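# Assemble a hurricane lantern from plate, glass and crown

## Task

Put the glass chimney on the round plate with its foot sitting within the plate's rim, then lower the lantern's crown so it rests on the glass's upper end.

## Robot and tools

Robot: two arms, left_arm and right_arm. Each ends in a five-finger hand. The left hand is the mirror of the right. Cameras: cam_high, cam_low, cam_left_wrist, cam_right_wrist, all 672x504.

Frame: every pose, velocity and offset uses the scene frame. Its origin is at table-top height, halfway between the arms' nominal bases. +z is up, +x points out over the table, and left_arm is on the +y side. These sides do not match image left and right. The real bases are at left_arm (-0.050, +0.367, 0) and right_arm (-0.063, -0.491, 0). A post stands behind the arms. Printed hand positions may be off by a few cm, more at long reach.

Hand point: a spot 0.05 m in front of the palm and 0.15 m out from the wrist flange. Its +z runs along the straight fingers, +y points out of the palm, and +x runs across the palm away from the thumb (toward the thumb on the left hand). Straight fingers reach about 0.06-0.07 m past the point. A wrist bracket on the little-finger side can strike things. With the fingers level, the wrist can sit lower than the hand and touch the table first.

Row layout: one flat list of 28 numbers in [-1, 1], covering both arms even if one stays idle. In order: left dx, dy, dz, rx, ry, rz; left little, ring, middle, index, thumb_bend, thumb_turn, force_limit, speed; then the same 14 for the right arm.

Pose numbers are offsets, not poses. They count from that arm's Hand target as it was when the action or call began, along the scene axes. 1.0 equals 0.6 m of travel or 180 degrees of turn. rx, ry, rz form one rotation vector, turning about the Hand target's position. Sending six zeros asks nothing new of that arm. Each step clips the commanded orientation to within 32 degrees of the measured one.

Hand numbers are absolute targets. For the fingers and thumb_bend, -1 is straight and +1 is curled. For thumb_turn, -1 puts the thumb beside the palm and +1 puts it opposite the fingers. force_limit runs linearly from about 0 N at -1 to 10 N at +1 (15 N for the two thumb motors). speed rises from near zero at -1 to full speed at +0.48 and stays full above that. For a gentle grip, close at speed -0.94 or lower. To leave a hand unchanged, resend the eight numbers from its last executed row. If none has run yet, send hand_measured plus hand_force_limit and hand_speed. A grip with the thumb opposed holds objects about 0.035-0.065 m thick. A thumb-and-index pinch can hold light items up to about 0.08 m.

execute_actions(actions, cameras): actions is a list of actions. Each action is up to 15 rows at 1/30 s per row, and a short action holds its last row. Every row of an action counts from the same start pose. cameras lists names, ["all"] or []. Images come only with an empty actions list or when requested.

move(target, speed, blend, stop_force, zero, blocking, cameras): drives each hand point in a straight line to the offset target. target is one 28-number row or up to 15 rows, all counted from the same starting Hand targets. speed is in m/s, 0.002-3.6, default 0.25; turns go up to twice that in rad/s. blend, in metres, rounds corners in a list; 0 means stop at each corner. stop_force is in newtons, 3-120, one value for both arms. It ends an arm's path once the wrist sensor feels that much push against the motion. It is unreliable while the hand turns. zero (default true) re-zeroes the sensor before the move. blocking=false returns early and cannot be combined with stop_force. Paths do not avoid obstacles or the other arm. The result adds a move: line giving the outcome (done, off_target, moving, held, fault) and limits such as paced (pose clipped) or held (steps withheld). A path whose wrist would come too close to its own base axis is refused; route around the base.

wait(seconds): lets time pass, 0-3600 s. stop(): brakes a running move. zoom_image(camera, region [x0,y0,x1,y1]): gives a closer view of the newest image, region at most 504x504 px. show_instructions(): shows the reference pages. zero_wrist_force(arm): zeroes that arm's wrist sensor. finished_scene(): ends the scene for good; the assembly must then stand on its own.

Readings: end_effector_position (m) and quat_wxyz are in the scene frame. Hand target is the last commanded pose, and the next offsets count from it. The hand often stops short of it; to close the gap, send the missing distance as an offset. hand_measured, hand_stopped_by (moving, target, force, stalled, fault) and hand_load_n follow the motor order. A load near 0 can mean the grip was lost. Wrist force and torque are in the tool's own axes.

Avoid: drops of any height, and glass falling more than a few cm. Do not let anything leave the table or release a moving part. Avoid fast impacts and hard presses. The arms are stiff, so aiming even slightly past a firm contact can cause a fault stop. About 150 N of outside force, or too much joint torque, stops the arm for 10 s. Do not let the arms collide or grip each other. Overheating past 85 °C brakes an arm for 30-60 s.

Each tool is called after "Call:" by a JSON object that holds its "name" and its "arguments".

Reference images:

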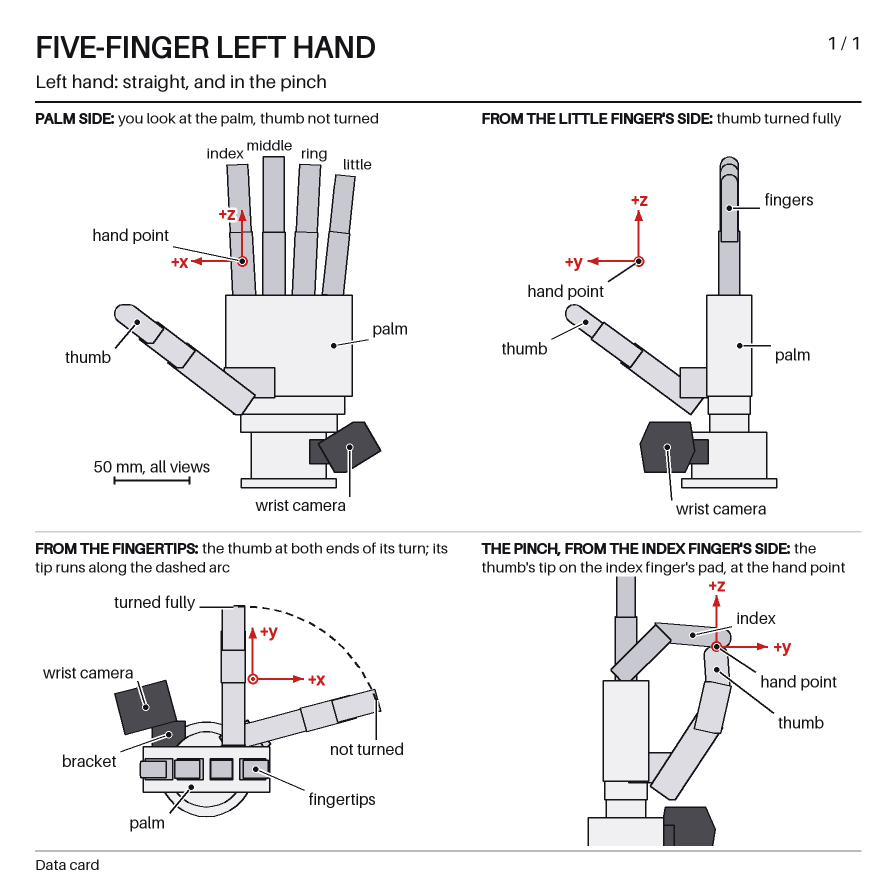

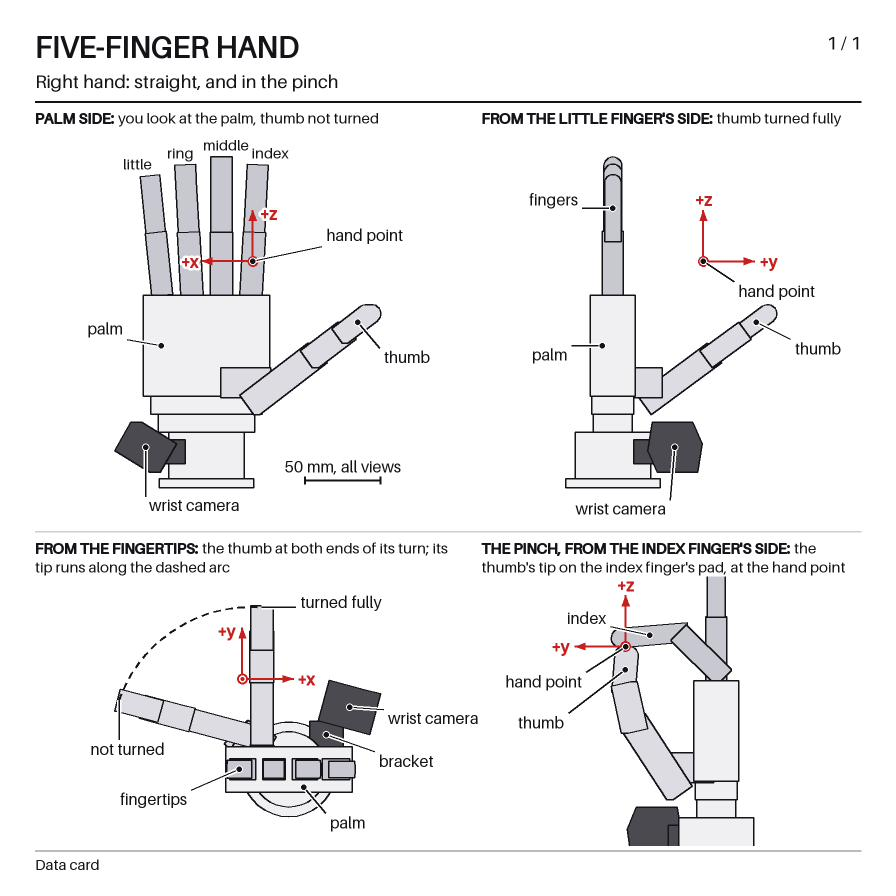

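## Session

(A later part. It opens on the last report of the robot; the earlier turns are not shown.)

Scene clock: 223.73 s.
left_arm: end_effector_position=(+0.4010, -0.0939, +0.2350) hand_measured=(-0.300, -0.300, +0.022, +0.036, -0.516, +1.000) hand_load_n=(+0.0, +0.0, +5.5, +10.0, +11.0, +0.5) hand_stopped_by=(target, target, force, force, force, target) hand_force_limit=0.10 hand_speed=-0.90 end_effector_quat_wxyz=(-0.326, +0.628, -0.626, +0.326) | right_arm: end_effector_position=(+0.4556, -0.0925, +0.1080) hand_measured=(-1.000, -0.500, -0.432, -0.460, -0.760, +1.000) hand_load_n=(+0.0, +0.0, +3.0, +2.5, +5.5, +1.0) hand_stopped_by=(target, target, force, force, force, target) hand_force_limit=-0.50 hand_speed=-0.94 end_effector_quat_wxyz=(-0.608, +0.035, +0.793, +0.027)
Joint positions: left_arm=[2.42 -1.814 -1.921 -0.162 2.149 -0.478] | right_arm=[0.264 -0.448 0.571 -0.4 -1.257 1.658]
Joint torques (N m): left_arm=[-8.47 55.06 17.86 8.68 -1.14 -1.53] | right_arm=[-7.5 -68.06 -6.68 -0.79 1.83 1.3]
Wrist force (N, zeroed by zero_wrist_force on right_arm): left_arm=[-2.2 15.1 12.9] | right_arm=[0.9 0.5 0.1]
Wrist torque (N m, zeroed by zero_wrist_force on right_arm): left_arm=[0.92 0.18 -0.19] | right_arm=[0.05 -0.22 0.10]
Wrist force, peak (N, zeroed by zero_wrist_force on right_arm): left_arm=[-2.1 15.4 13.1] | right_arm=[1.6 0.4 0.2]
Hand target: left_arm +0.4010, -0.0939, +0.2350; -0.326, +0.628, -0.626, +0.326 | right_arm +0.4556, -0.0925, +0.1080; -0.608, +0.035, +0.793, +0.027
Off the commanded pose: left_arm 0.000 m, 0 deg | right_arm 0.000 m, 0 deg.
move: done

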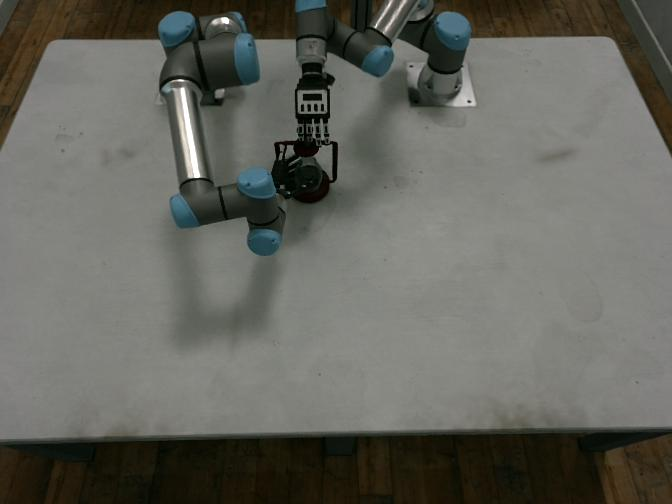

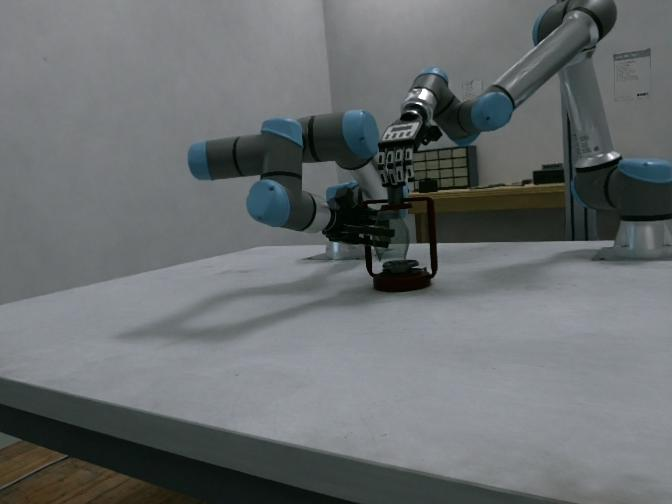

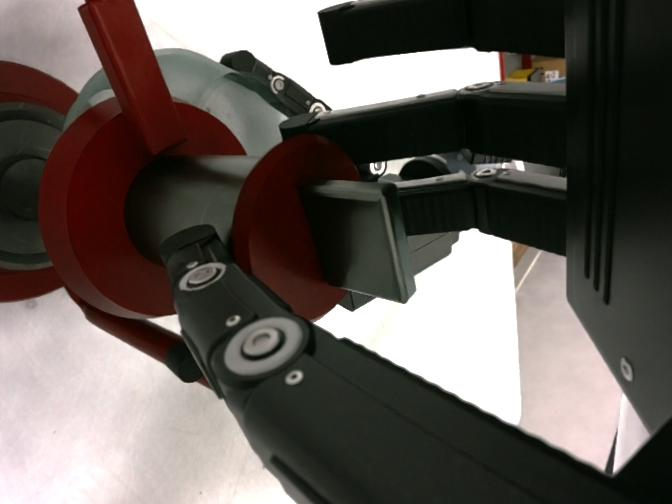

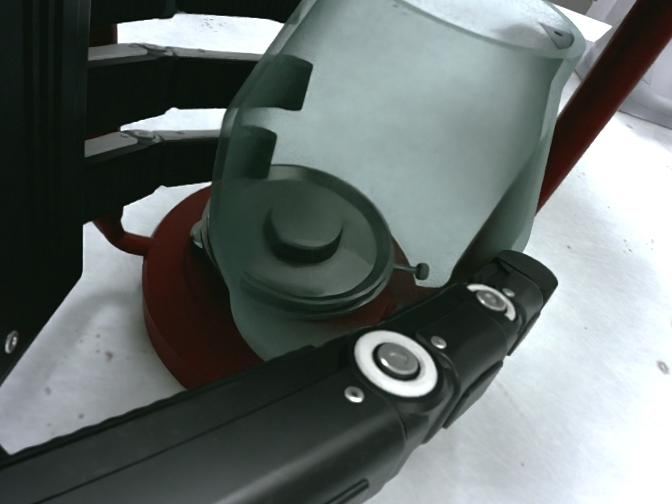

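Call:
{"name": "move", "arguments": {"target": [[0,0,0,0,0,0,-0.3,-0.3,0.35,0.35,-0.2,1,0.1,-0.9, -0.0037,0.0023,-0.0067,0,0,0.0556,-1,-0.5,0.0,-0.05,-0.45,1,-0.5,-0.94]], "speed": 0.03, "stop_force": 8, "cameras": ["all"]}}

Call:
{"name": "zoom_image", "arguments": {"camera": "cam_low", "region": [340, 180, 450, 300]}}

Call:
{"name": "zoom_image", "arguments": {"camera": "cam_right_wrist", "region": [60, 100, 500, 430]}}

Scene clock: 232.53 s.
left_arm: end_effector_position=(+0.4010, -0.0939, +0.2350) hand_measured=(-0.300, -0.300, +0.022, +0.036, -0.516, +1.000) hand_load_n=(+0.0, +0.0, +5.5, +10.0, +11.0, +0.5) hand_stopped_by=(target, target, force, force, force, target) hand_force_limit=0.10 hand_speed=-0.90 end_effector_quat_wxyz=(-0.326, +0.628, -0.626, +0.326) | right_arm: end_effector_position=(+0.4534, -0.0911, +0.1040) hand_measured=(-0.998, -0.500, -0.432, -0.460, -0.760, +1.000) hand_load_n=(-22.0, +0.0, +3.0, +2.5, +6.0, +1.0) hand_stopped_by=(target, target, force, force, force, target) hand_force_limit=-0.50 hand_speed=-0.94 end_effector_quat_wxyz=(-0.608, -0.035, +0.793, -0.026)
Joint positions: left_arm=[2.42 -1.814 -1.921 -0.162 2.149 -0.478] | right_arm=[0.311 -0.298 0.28 -0.25 -1.379 1.623]
Joint torques (N m): left_arm=[-8.53 55.31 17.96 8.65 -0.97 -1.64] | right_arm=[-16.52 -70.35 -5.95 -0.16 -3.84 0.43]
Wrist force (N, zeroed by zero_wrist_force on right_arm): left_arm=[-2.2 15.0 13.0] | right_arm=[0.4 22.1 0.0]
Wrist torque (N m, zeroed by zero_wrist_force on right_arm): left_arm=[0.90 0.18 -0.19] | right_arm=[-0.17 -0.08 1.47]
Wrist force, peak (N, zeroed by zero_wrist_force on right_arm): left_arm=[-2.1 15.3 13.2] | right_arm=[2.3 22.1 1.7]
Hand target: left_arm +0.4010, -0.0939, +0.2350; -0.326, +0.628, -0.626, +0.326 | right_arm +0.4534, -0.0911, +0.1040; -0.608, -0.035, +0.793, -0.026
Off the commanded pose: left_arm 0.000 m, 0 deg | right_arm 0.000 m, 0 deg.
move: done

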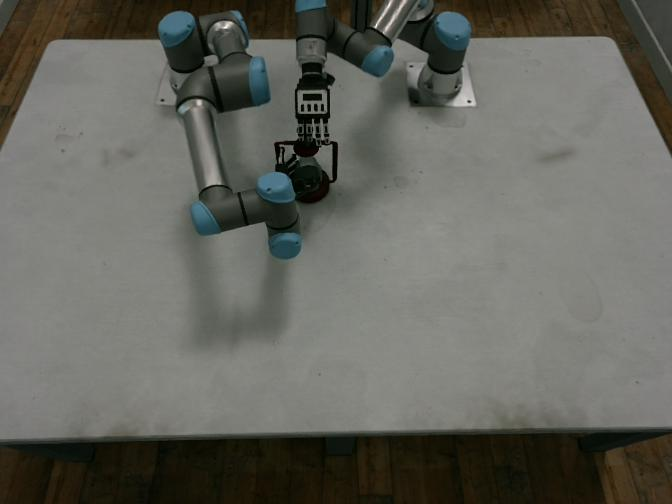

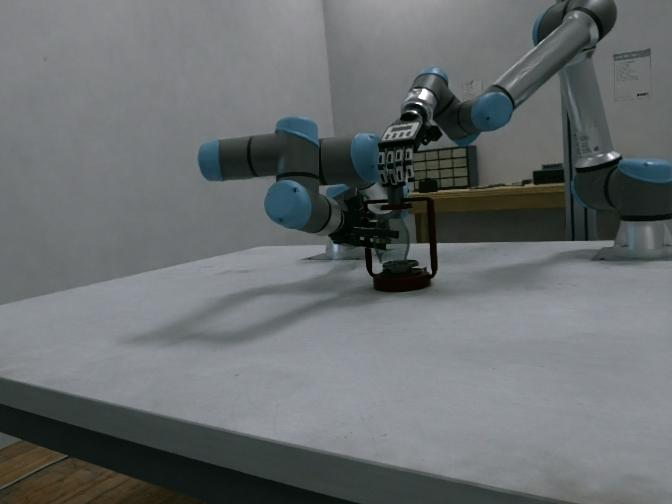

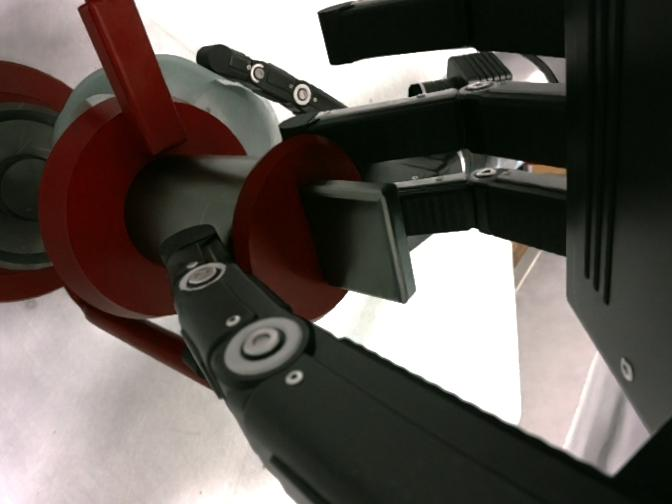

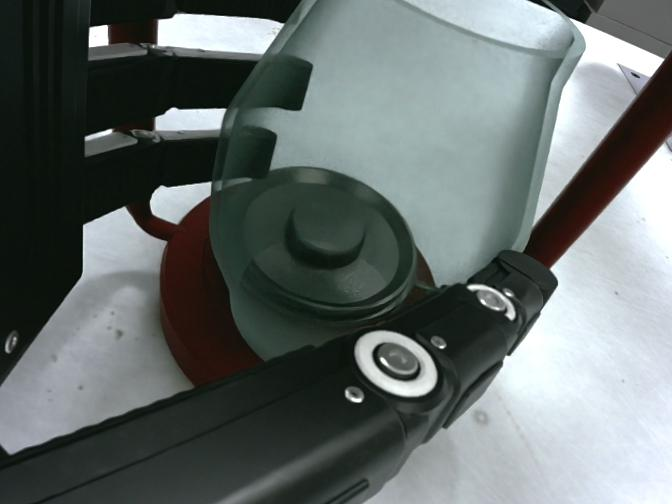

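Scaled by 4.200.

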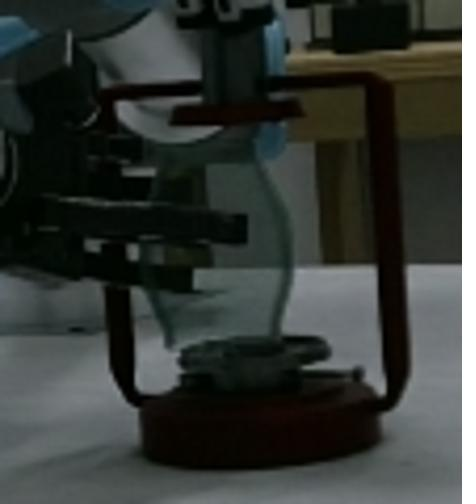

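Scaled by 1.145.

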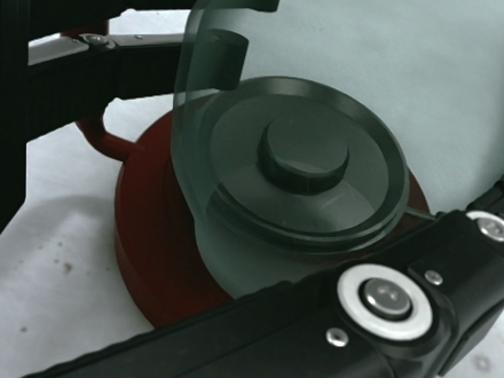

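Call:
{"name": "move", "arguments": {"target": [[0,0,0,0,0,0,-0.3,-0.3,0.35,0.35,-0.2,1,0.1,-0.9, 0,0.003,0,0,0,-0.0389,-1,-0.5,0.0,-0.05,-0.45,1,-0.5,-0.94]], "speed": 0.03, "cameras": ["cam_right_wrist"]}}

Scene clock: 235.20 s.
left_arm: end_effector_position=(+0.4010, -0.0939, +0.2350) hand_measured=(-0.300, -0.300, +0.022, +0.036, -0.516, +1.000) hand_load_n=(+0.0, +0.0, +5.5, +10.0, +11.0, +0.0) hand_stopped_by=(target, target, force, force, force, target) hand_force_limit=0.10 hand_speed=-0.90 end_effector_quat_wxyz=(-0.326, +0.628, -0.626, +0.326) | right_arm: end_effector_position=(+0.4535, -0.0893, +0.1040) hand_measured=(-1.000, -0.500, -0.432, -0.460, -0.760, +1.000) hand_load_n=(+0.0, +0.0, +3.0, +2.5, +5.5, +0.5) hand_stopped_by=(target, target, force, force, force, target) hand_force_limit=-0.50 hand_speed=-0.94 end_effector_quat_wxyz=(-0.608, +0.014, +0.794, +0.011)
Joint positions: left_arm=[2.42 -1.814 -1.921 -0.162 2.149 -0.478] | right_arm=[0.281 -0.41 0.505 -0.37 -1.29 1.649]
Joint torques (N m): left_arm=[-8.39 55.41 18.49 8.64 -0.84 -1.64] | right_arm=[4.78 -51.13 -28.84 2.76 -1.8 0.03]
Wrist force (N, zeroed by zero_wrist_force on right_arm): left_arm=[-2.0 15.2 13.2] | right_arm=[0.7 -0.2 0.2]
Wrist torque (N m, zeroed by zero_wrist_force on right_arm): left_arm=[0.91 0.16 -0.19] | right_arm=[-0.08 -0.17 -0.08]
Wrist force, peak (N, zeroed by zero_wrist_force on right_arm): left_arm=[-2.2 15.3 13.1] | right_arm=[0.7 22.3 0.2]
Hand target: left_arm +0.4010, -0.0939, +0.2350; -0.326, +0.628, -0.626, +0.326 | right_arm +0.4534, -0.0893, +0.1040; -0.608, +0.014, +0.794, +0.011
Off the commanded pose: left_arm 0.000 m, 0 deg | right_arm 0.000 m, 0 deg.
move: done

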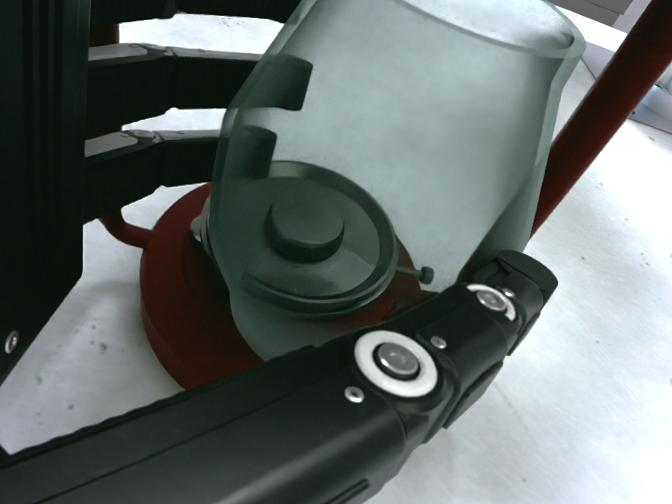

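Call:
{"name": "move", "arguments": {"target": [[0,0,0,0,0,0,-0.3,-0.3,0.35,0.35,-0.2,1,0.1,-0.9, 0,-0.0052,0,0,0,0,-1,-0.5,0.0,-0.05,-0.45,1,-0.5,-0.94],[0,0,0,0,0,0,-0.3,-0.3,0.35,0.35,-0.2,1,0.1,-0.9, 0,-0.0052,0,0,0,0,-0.76,-0.5,0.0,-0.05,-0.45,1,-0.5,-0.94]], "speed": 0.02}}

Call:
{"name": "move", "arguments": {"target": [[0,0,0,0,0,0,-0.3,-0.3,0.35,0.35,-0.2,1,0.1,-0.9, -0.001,-0.0053,0,0,0,0.0111,-0.76,-0.5,0.0,-0.05,-0.45,1,-0.5,-0.94]], "speed": 0.02, "cameras": ["all"]}}

Call:
{"name": "zoom_image", "arguments": {"camera": "cam_low", "region": [340, 180, 450, 300]}}

Call:
{"name": "zoom_image", "arguments": {"camera": "cam_high", "region": [265, 130, 345, 210]}}

Scene clock: 244.17 s.
left_arm: end_effector_position=(+0.4010, -0.0939, +0.2350) hand_measured=(-0.300, -0.300, +0.022, +0.036, -0.516, +1.000) hand_load_n=(+0.0, +0.0, +5.5, +10.0, +11.0, +0.5) hand_stopped_by=(target, target, force, force, force, target) hand_force_limit=0.10 hand_speed=-0.90 end_effector_quat_wxyz=(-0.326, +0.628, -0.626, +0.326) | right_arm: end_effector_position=(+0.4534, -0.0924, +0.1040) hand_measured=(-0.760, -0.500, -0.432, -0.460, -0.760, +1.000) hand_load_n=(+0.0, +0.0, +3.0, +2.0, +5.5, +1.0) hand_stopped_by=(target, target, force, force, force, target) hand_force_limit=-0.50 hand_speed=-0.94 end_effector_quat_wxyz=(-0.608, +0.014, +0.794, +0.011)
Joint positions: left_arm=[2.42 -1.814 -1.921 -0.162 2.149 -0.478] | right_arm=[0.278 -0.416 0.517 -0.375 -1.294 1.647]
Joint torques (N m): left_arm=[-8.58 54.83 17.82 8.74 -0.78 -1.57] | right_arm=[7.21 -51.14 -29.23 2.88 1.39 0.91]
Wrist force (N, zeroed by zero_wrist_force on right_arm): left_arm=[-1.8 15.1 12.8] | right_arm=[0.5 -0.2 0.3]
Wrist torque (N m, zeroed by zero_wrist_force on right_arm): left_arm=[0.92 0.11 -0.16] | right_arm=[-0.10 -0.15 0.05]
Wrist force, peak (N, zeroed by zero_wrist_force on right_arm): left_arm=[-1.6 15.4 13.2] | right_arm=[0.9 -0.1 0.6]
Hand target: left_arm +0.4010, -0.0939, +0.2350; -0.326, +0.628, -0.626, +0.326 | right_arm +0.4534, -0.0924, +0.1040; -0.608, +0.014, +0.794, +0.011
Off the commanded pose: left_arm 0.000 m, 0 deg | right_arm 0.000 m, 0 deg.
move: done

Scene clock: 245.30 s.
left_arm: end_effector_position=(+0.4010, -0.0939, +0.2350) hand_measured=(-0.300, -0.300, +0.022, +0.036, -0.516, +1.000) hand_load_n=(+0.0, +0.0, +5.5, +10.0, +11.0, +0.5) hand_stopped_by=(target, target, force, force, force, target) hand_force_limit=0.10 hand_speed=-0.90 end_effector_quat_wxyz=(-0.326, +0.628, -0.626, +0.326) | right_arm: end_effector_position=(+0.4528, -0.0956, +0.1040) hand_measured=(-0.760, -0.500, -0.432, -0.460, -0.760, +1.000) hand_load_n=(+0.0, +0.0, +3.0, +2.0, +5.5, +1.0) hand_stopped_by=(target, target, force, force, force, target) hand_force_limit=-0.50 hand_speed=-0.94 end_effector_quat_wxyz=(-0.608, +0.000, +0.794, +0.000)
Joint positions: left_arm=[2.42 -1.814 -1.921 -0.162 2.149 -0.478] | right_arm=[0.283 -0.397 0.479 -0.354 -1.322 1.639]
Joint torques (N m): left_arm=[-8.77 55.16 18.69 8.7 -0.76 -1.67] | right_arm=[1.75 -62.78 -8.94 1.04 1.82 -0.92]
Wrist force (N, zeroed by zero_wrist_force on right_arm): left_arm=[-2.1 15.0 13.1] | right_arm=[0.6 -0.2 0.6]
Wrist torque (N m, zeroed by zero_wrist_force on right_arm): left_arm=[0.89 0.16 -0.19] | right_arm=[-0.09 -0.17 0.05]
Wrist force, peak (N, zeroed by zero_wrist_force on right_arm): left_arm=[-2.2 15.2 13.2] | right_arm=[0.9 -0.4 0.5]
Hand target: left_arm +0.4010, -0.0939, +0.2350; -0.326, +0.628, -0.626, +0.326 | right_arm +0.4528, -0.0956, +0.1040; -0.608, +0.000, +0.794, +0.000
Off the commanded pose: left_arm 0.000 m, 0 deg | right_arm 0.000 m, 0 deg.
move: done

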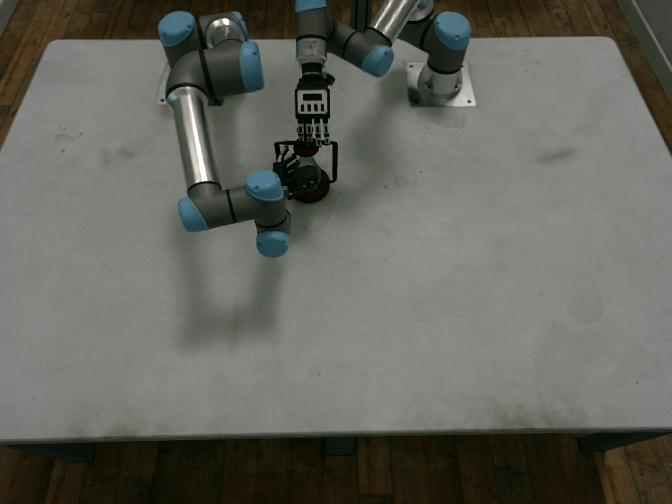

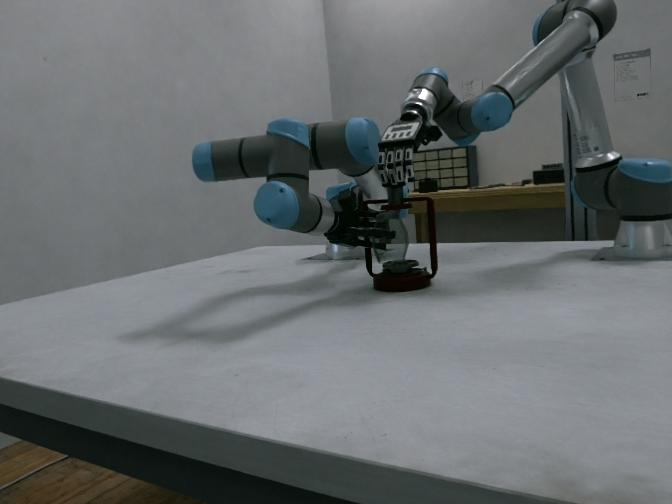

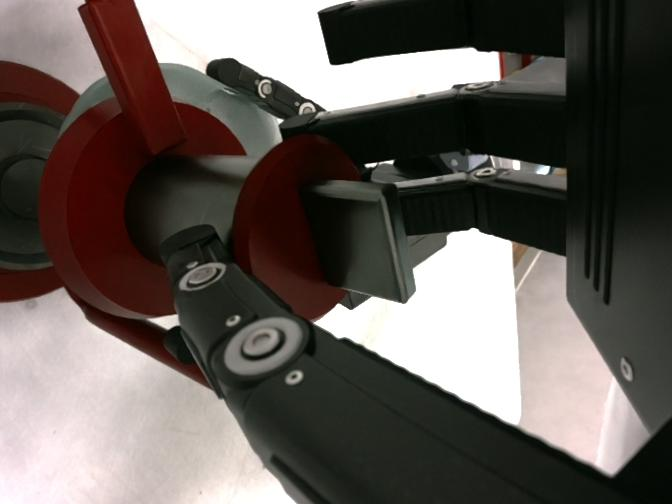

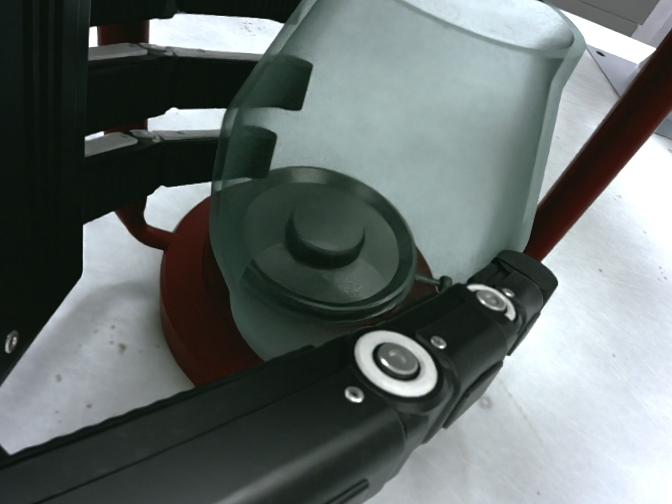

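Scaled by 4.200.

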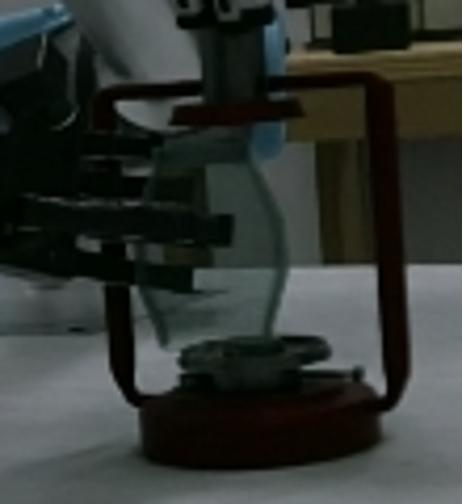

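Scaled by 6.300.

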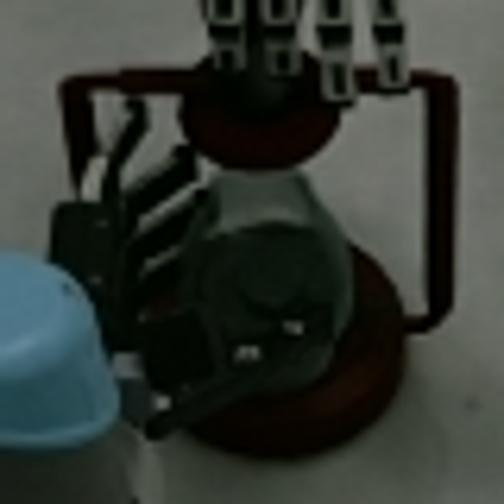

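Call:
{"name": "move", "arguments": {"target": [[0,0,0,0,0,0,-0.3,-0.3,0.35,0.35,-0.2,1,0.1,-0.9, -0.0418,0.0013,0,0,0,0.0222,-0.76,-0.5,0.0,-0.05,-0.45,1,-0.5,-0.94]], "speed": 0.02, "stop_force": 6, "cameras": ["all"]}}

Call:
{"name": "zoom_image", "arguments": {"camera": "cam_low", "region": [340, 180, 450, 300]}}

Call:
{"name": "zoom_image", "arguments": {"camera": "cam_high", "region": [265, 130, 345, 210]}}

Scene clock: 250.87 s.
left_arm: end_effector_position=(+0.4010, -0.0939, +0.2350) hand_measured=(-0.300, -0.300, +0.022, +0.036, -0.516, +1.000) hand_load_n=(+0.0, +0.0, +6.0, +10.0, +11.0, +0.5) hand_stopped_by=(target, target, force, force, force, target) hand_force_limit=0.10 hand_speed=-0.90 end_effector_quat_wxyz=(-0.326, +0.628, -0.626, +0.326) | right_arm: end_effector_position=(+0.4320, -0.0949, +0.1040) hand_measured=(-0.760, -0.500, -0.432, -0.460, -0.760, +1.000) hand_load_n=(-3.0, +0.0, +2.5, +2.0, +5.5, +1.0) hand_stopped_by=(target, target, force, force, force, target) hand_force_limit=-0.50 hand_speed=-0.94 end_effector_quat_wxyz=(-0.608, -0.023, +0.794, -0.018)
Joint positions: left_arm=[2.42 -1.814 -1.921 -0.162 2.149 -0.478] | right_arm=[0.306 -0.444 0.572 -0.398 -1.356 1.629]
Joint torques (N m): left_arm=[-8.19 55.53 19.39 8.69 -0.76 -1.61] | right_arm=[-9.89 -50.06 -7.69 1.37 -0.06 0.78]
Wrist force (N, zeroed by zero_wrist_force on right_arm): left_arm=[-1.8 15.0 13.0] | right_arm=[-0.3 6.9 -1.7]
Wrist torque (N m, zeroed by zero_wrist_force on right_arm): left_arm=[0.89 0.12 -0.16] | right_arm=[0.09 -0.02 0.47]
Wrist force, peak (N, zeroed by zero_wrist_force on right_arm): left_arm=[-2.1 15.3 13.1] | right_arm=[-1.8 11.0 -6.6]
Hand target: left_arm +0.4010, -0.0939, +0.2350; -0.326, +0.628, -0.626, +0.326 | right_arm +0.4319, -0.0949, +0.1040; -0.608, -0.023, +0.794, -0.018 (not the last commanded pose)
Off the commanded pose: left_arm 0.000 m, 0 deg | right_arm 0.004 m, 1 deg.
move: contact (right_arm)

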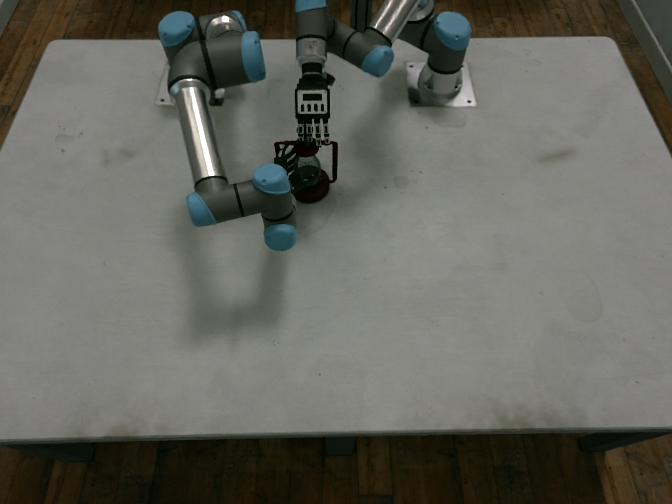

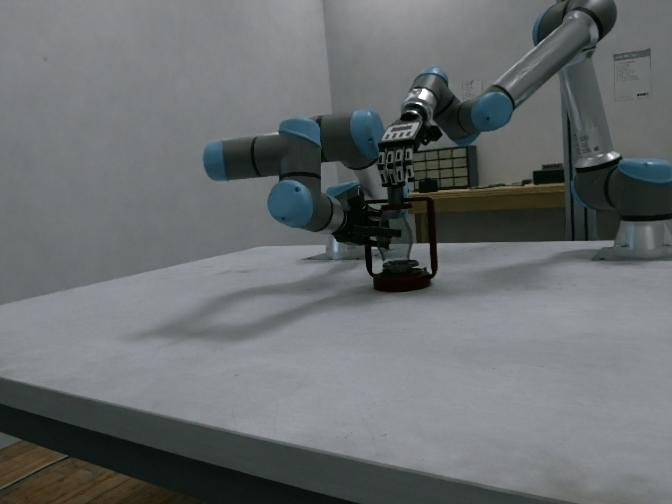

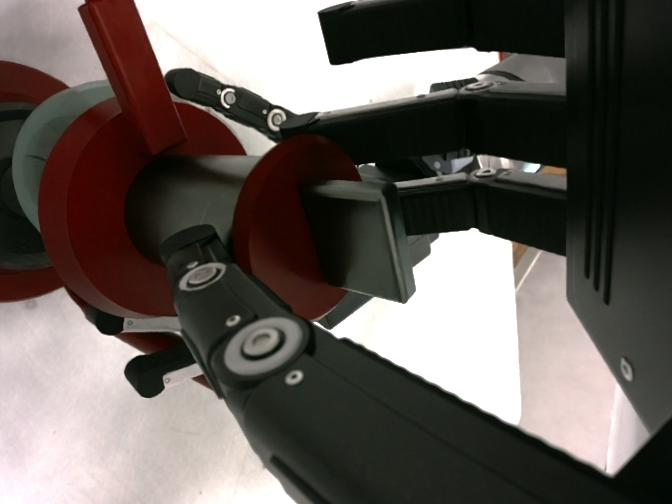

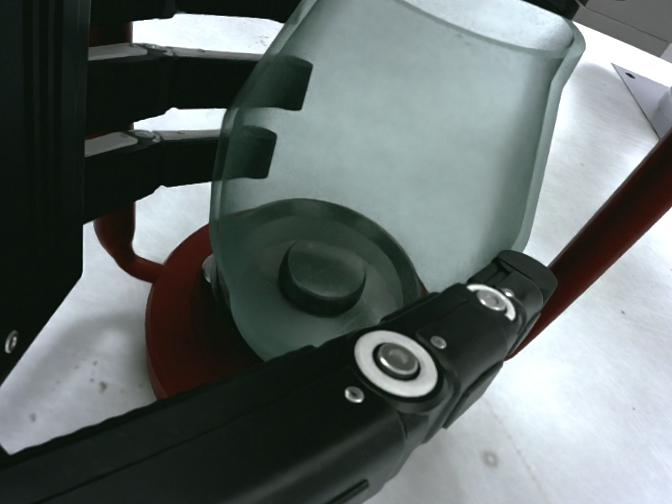

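Scaled by 4.200.

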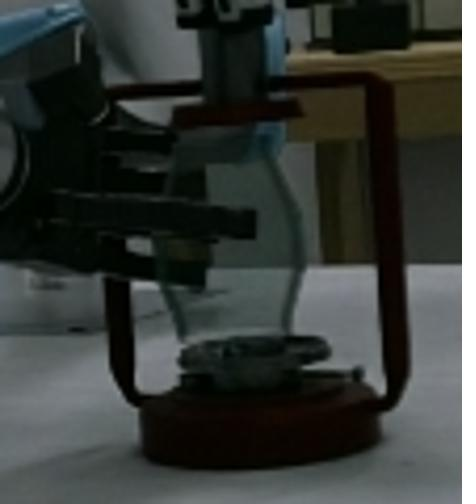

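Scaled by 6.300.

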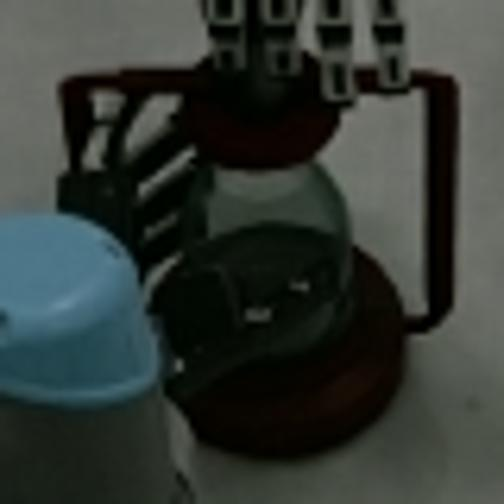

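Call:
{"name": "move", "arguments": {"target": [[0,0,0,0,0,0,-0.3,-0.3,0.35,0.35,-0.2,1,0.1,-0.9, 0.005,0.002,0,0,0,0,-0.76,-0.5,0.0,-0.05,-0.45,1,-0.5,-0.94],[0,0,0,0,0,0,-0.3,-0.3,0.35,0.35,-0.2,1,0.1,-0.9, 0.005,0.002,0,0,0,0,-0.58,-0.5,0.0,-0.05,-0.45,1,-0.5,-0.94]], "speed": 0.02}}

Call:
{"name": "move", "arguments": {"target": [[0,0,0,0,0,0,-0.3,-0.3,0.35,0.35,-0.2,1,0.1,-0.9, -0.0285,0.0008,0,0,0,0.0206,-0.58,-0.5,0.0,-0.05,-0.45,1,-0.5,-0.94]], "speed": 0.015, "stop_force": 5, "cameras": ["all"]}}

Call:
{"name": "zoom_image", "arguments": {"camera": "cam_low", "region": [340, 180, 450, 300]}}

Scene clock: 254.50 s.
left_arm: end_effector_position=(+0.4010, -0.0939, +0.2350) hand_measured=(-0.300, -0.300, +0.022, +0.036, -0.516, +1.000) hand_load_n=(+0.0, +0.0, +5.5, +10.0, +11.0, +0.5) hand_stopped_by=(target, target, force, force, force, target) hand_force_limit=0.10 hand_speed=-0.90 end_effector_quat_wxyz=(-0.326, +0.628, -0.626, +0.326) | right_arm: end_effector_position=(+0.4349, -0.0937, +0.1040) hand_measured=(-0.580, -0.500, -0.432, -0.460, -0.760, +1.000) hand_load_n=(+0.0, +0.0, +3.0, +2.5, +5.5, +1.0) hand_stopped_by=(target, target, force, force, force, target) hand_force_limit=-0.50 hand_speed=-0.94 end_effector_quat_wxyz=(-0.608, -0.023, +0.794, -0.018)
Joint positions: left_arm=[2.42 -1.814 -1.921 -0.162 2.149 -0.478] | right_arm=[0.307 -0.429 0.543 -0.384 -1.356 1.629]
Joint torques (N m): left_arm=[-8.61 54.67 19.23 8.69 -0.63 -1.51] | right_arm=[6.56 -68.05 -6.41 -0.64 -1.52 0.49]
Wrist force (N, zeroed by zero_wrist_force on right_arm): left_arm=[-2.0 15.1 13.1] | right_arm=[0.6 -0.3 0.2]
Wrist torque (N m, zeroed by zero_wrist_force on right_arm): left_arm=[0.89 0.16 -0.18] | right_arm=[-0.10 -0.15 0.05]
Wrist force, peak (N, zeroed by zero_wrist_force on right_arm): left_arm=[-1.9 15.3 13.1] | right_arm=[0.1 7.5 -1.9]
Hand target: left_arm +0.4010, -0.0939, +0.2350; -0.326, +0.628, -0.626, +0.326 | right_arm +0.4349, -0.0937, +0.1040; -0.608, -0.023, +0.794, -0.018
Off the commanded pose: left_arm 0.000 m, 0 deg | right_arm 0.000 m, 0 deg.
move: done

Scene clock: 257.73 s.
left_arm: end_effector_position=(+0.4010, -0.0939, +0.2350) hand_measured=(-0.300, -0.300, +0.022, +0.036, -0.516, +1.000) hand_load_n=(+0.0, +0.0, +5.5, +10.0, +11.0, +0.0) hand_stopped_by=(target, target, force, force, force, target) hand_force_limit=0.10 hand_speed=-0.90 end_effector_quat_wxyz=(-0.326, +0.628, -0.626, +0.326) | right_arm: end_effector_position=(+0.4178, -0.0932, +0.1040) hand_measured=(-0.580, -0.500, -0.432, -0.460, -0.760, +1.000) hand_load_n=(+0.0, +0.0, +3.0, +2.5, +5.5, +1.0) hand_stopped_by=(target, target, force, force, force, target) hand_force_limit=-0.50 hand_speed=-0.94 end_effector_quat_wxyz=(-0.607, -0.049, +0.792, -0.037)
Joint positions: left_arm=[2.42 -1.814 -1.921 -0.162 2.149 -0.478] | right_arm=[0.331 -0.455 0.594 -0.407 -1.395 1.619]
Joint torques (N m): left_arm=[-8.5 55.45 18.77 8.62 -0.59 -1.6] | right_arm=[-7.06 -51.53 -29.29 2 1.75 0.73]
Wrist force (N, zeroed by zero_wrist_force on right_arm): left_arm=[-2.0 15.2 13.1] | right_arm=[0.6 -0.1 0.0]
Wrist torque (N m, zeroed by zero_wrist_force on right_arm): left_arm=[0.93 0.15 -0.18] | right_arm=[-0.05 -0.13 0.07]
Wrist force, peak (N, zeroed by zero_wrist_force on right_arm): left_arm=[-2.1 15.2 13.2] | right_arm=[0.9 -0.2 0.2]
Hand target: left_arm +0.4010, -0.0939, +0.2350; -0.326, +0.628, -0.626, +0.326 | right_arm +0.4178, -0.0932, +0.1040; -0.607, -0.049, +0.792, -0.037
Off the commanded pose: left_arm 0.000 m, 0 deg | right_arm 0.000 m, 0 deg.
move: done

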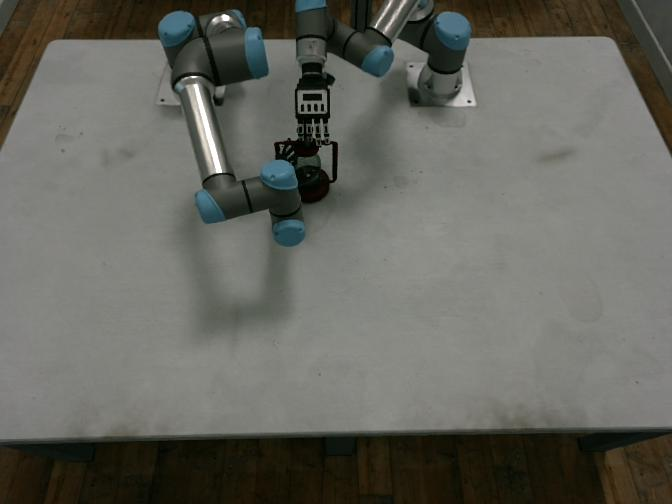

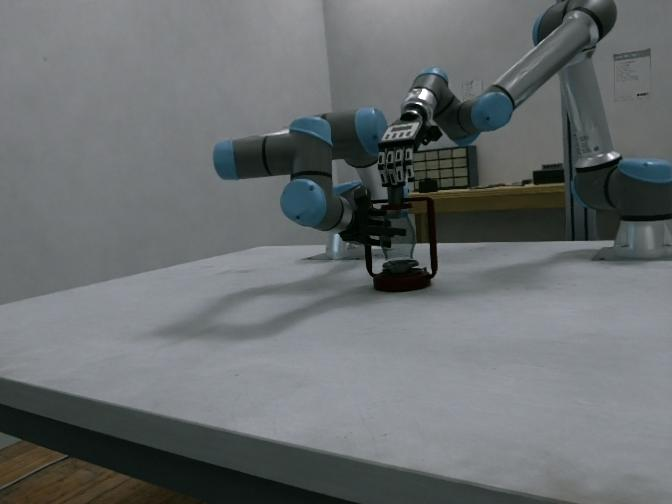

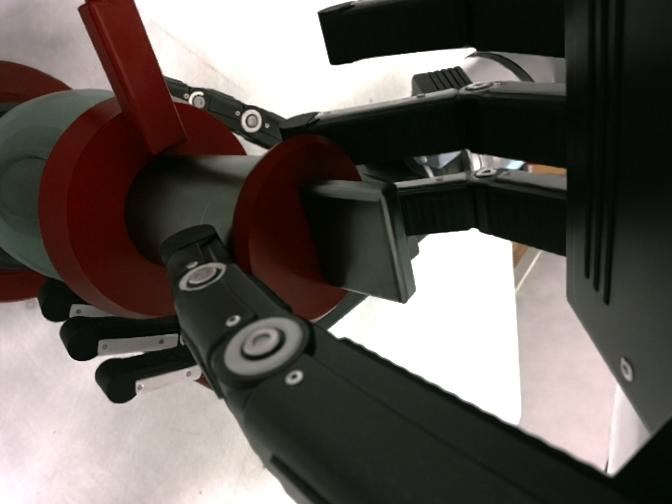

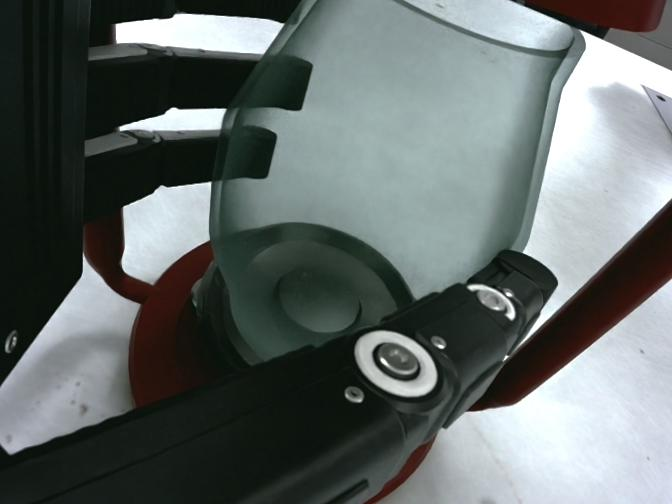

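Scaled by 4.200.

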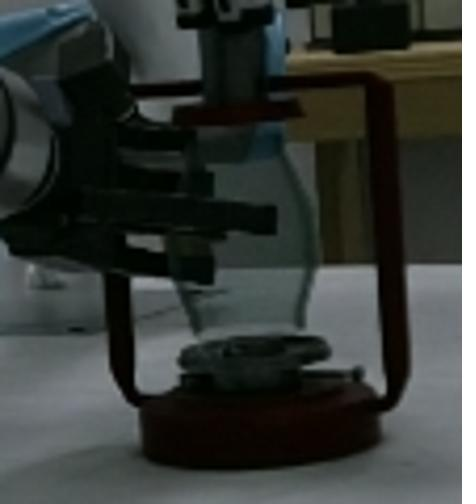

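Call:
{"name": "move", "arguments": {"target": [[0,0,0,0,0,0,-0.3,-0.3,0.35,0.35,-0.2,1,0.1,-0.9, 0,0,0,0,0,0,-0.44,-0.5,0.0,-0.05,-0.45,1,-0.5,-0.94]], "speed": 0.02}}

Call:
{"name": "move", "arguments": {"target": [[0,0,0,0,0,0,-0.3,-0.3,0.35,0.35,-0.2,1,0.1,-0.9, -0.0087,0.0008,0,0,0,0.0111,-0.44,-0.5,0.0,-0.05,-0.45,1,-0.5,-0.94]], "speed": 0.01, "stop_force": 4, "cameras": ["all"]}}

Call:
{"name": "zoom_image", "arguments": {"camera": "cam_low", "region": [340, 180, 450, 300]}}

Call:
{"name": "zoom_image", "arguments": {"camera": "cam_right_wrist", "region": [180, 180, 480, 460]}}

Scene clock: 260.40 s.
left_arm: end_effector_position=(+0.4010, -0.0939, +0.2350) hand_measured=(-0.300, -0.300, +0.022, +0.036, -0.516, +1.000) hand_load_n=(+0.0, +0.0, +5.5, +10.0, +11.0, +0.5) hand_stopped_by=(target, target, force, force, force, target) hand_force_limit=0.10 hand_speed=-0.90 end_effector_quat_wxyz=(-0.326, +0.628, -0.626, +0.326) | right_arm: end_effector_position=(+0.4178, -0.0932, +0.1040) hand_measured=(-0.440, -0.500, -0.432, -0.460, -0.760, +1.000) hand_load_n=(+0.0, +0.0, +3.0, +2.0, +5.5, +1.0) hand_stopped_by=(target, target, force, force, force, target) hand_force_limit=-0.50 hand_speed=-0.94 end_effector_quat_wxyz=(-0.607, -0.049, +0.792, -0.037)
Joint positions: left_arm=[2.42 -1.814 -1.921 -0.162 2.149 -0.478] | right_arm=[0.331 -0.455 0.594 -0.407 -1.395 1.619]
Joint torques (N m): left_arm=[-8.23 55.6 19.67 8.63 -0.53 -1.52] | right_arm=[-7.7 -50.42 -29.35 1.95 1.48 0.79]
Wrist force (N, zeroed by zero_wrist_force on right_arm): left_arm=[-2.3 14.9 12.8] | right_arm=[0.5 -0.4 0.2]
Wrist torque (N m, zeroed by zero_wrist_force on right_arm): left_arm=[0.89 0.18 -0.19] | right_arm=[-0.10 -0.12 0.06]
Wrist force, peak (N, zeroed by zero_wrist_force on right_arm): left_arm=[-2.0 15.2 13.3] | right_arm=[0.8 -0.5 0.0]
Hand target: left_arm +0.4010, -0.0939, +0.2350; -0.326, +0.628, -0.626, +0.326 | right_arm +0.4178, -0.0932, +0.1040; -0.607, -0.049, +0.792, -0.037
Off the commanded pose: left_arm 0.000 m, 0 deg | right_arm 0.000 m, 0 deg.
move: done

Scene clock: 262.73 s.
left_arm: end_effector_position=(+0.4010, -0.0939, +0.2350) hand_measured=(-0.300, -0.300, +0.022, +0.036, -0.516, +1.000) hand_load_n=(+0.0, +0.0, +6.0, +10.0, +11.0, +0.0) hand_stopped_by=(target, target, force, force, force, target) hand_force_limit=0.10 hand_speed=-0.90 end_effector_quat_wxyz=(-0.326, +0.628, -0.626, +0.326) | right_arm: end_effector_position=(+0.4126, -0.0927, +0.1040) hand_measured=(-0.440, -0.500, -0.432, -0.460, -0.760, +1.000) hand_load_n=(+0.0, +0.0, +3.0, +2.0, +6.0, +1.0) hand_stopped_by=(target, target, force, force, force, target) hand_force_limit=-0.50 hand_speed=-0.94 end_effector_quat_wxyz=(-0.606, -0.063, +0.791, -0.048)
Joint positions: left_arm=[2.42 -1.814 -1.921 -0.162 2.149 -0.478] | right_arm=[0.343 -0.453 0.592 -0.405 -1.417 1.612]
Joint torques (N m): left_arm=[-8.26 55.45 19.32 8.75 -0.56 -1.63] | right_arm=[-4.83 -50.78 -27.23 2.63 1.65 -0.66]
Wrist force (N, zeroed by zero_wrist_force on right_arm): left_arm=[-2.2 15.0 13.2] | right_arm=[0.8 -0.2 -0.2]
Wrist torque (N m, zeroed by zero_wrist_force on right_arm): left_arm=[0.89 0.18 -0.19] | right_arm=[-0.06 -0.15 0.08]
Wrist force, peak (N, zeroed by zero_wrist_force on right_arm): left_arm=[-2.0 15.2 13.5] | right_arm=[0.9 -0.2 0.3]
Hand target: left_arm +0.4010, -0.0939, +0.2350; -0.326, +0.628, -0.626, +0.326 | right_arm +0.4126, -0.0928, +0.1040; -0.606, -0.063, +0.791, -0.048
Off the commanded pose: left_arm 0.000 m, 0 deg | right_arm 0.000 m, 0 deg.
move: done

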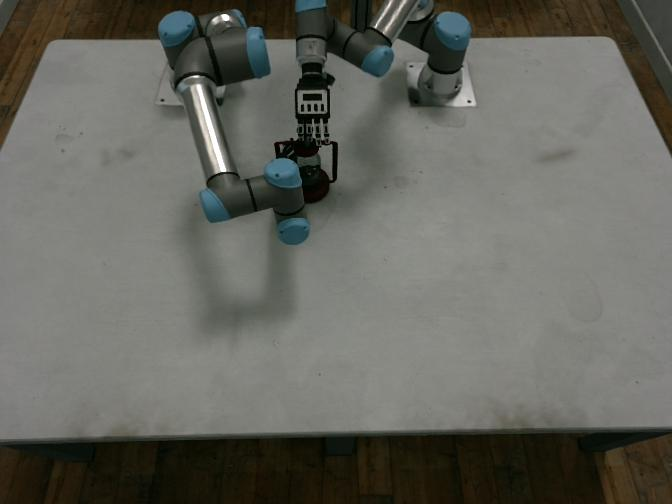

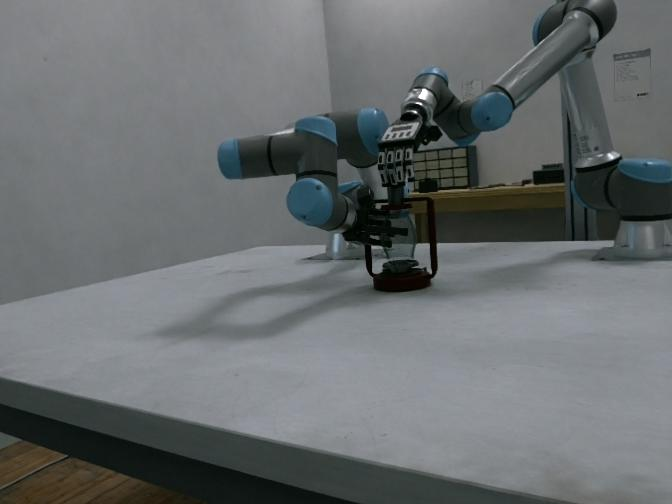

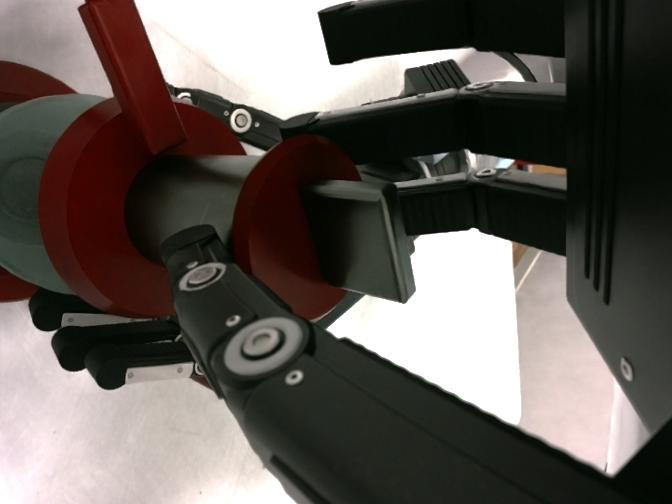

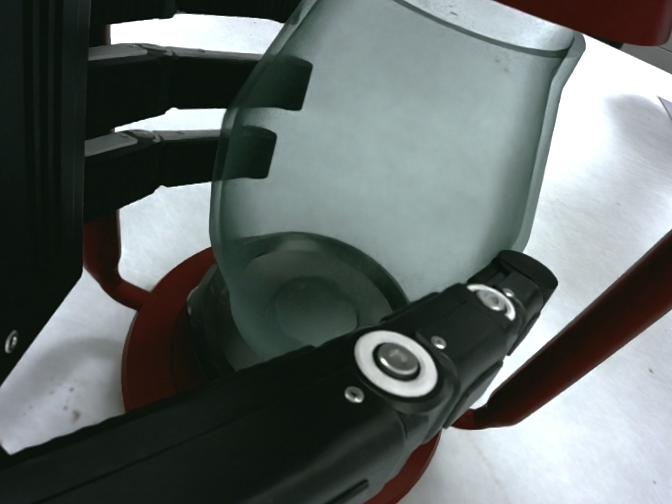

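Scaled by 4.200.

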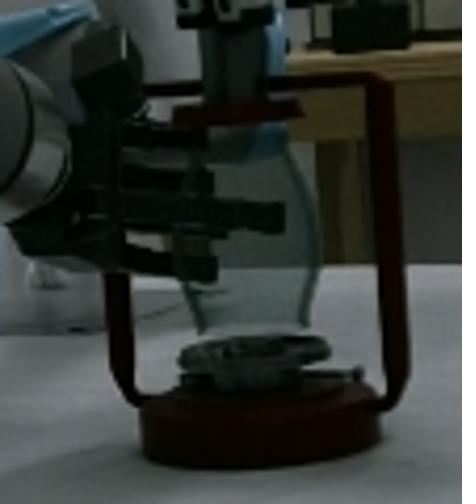

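Scaled by 1.680.

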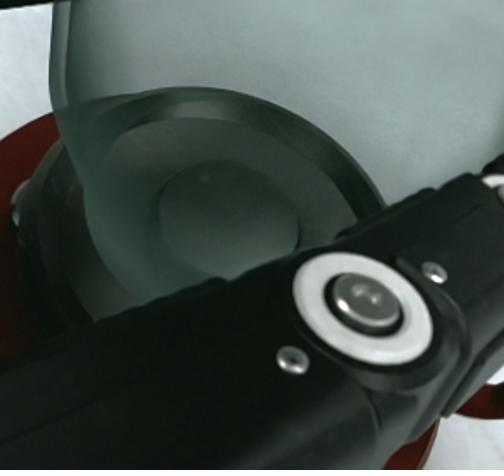

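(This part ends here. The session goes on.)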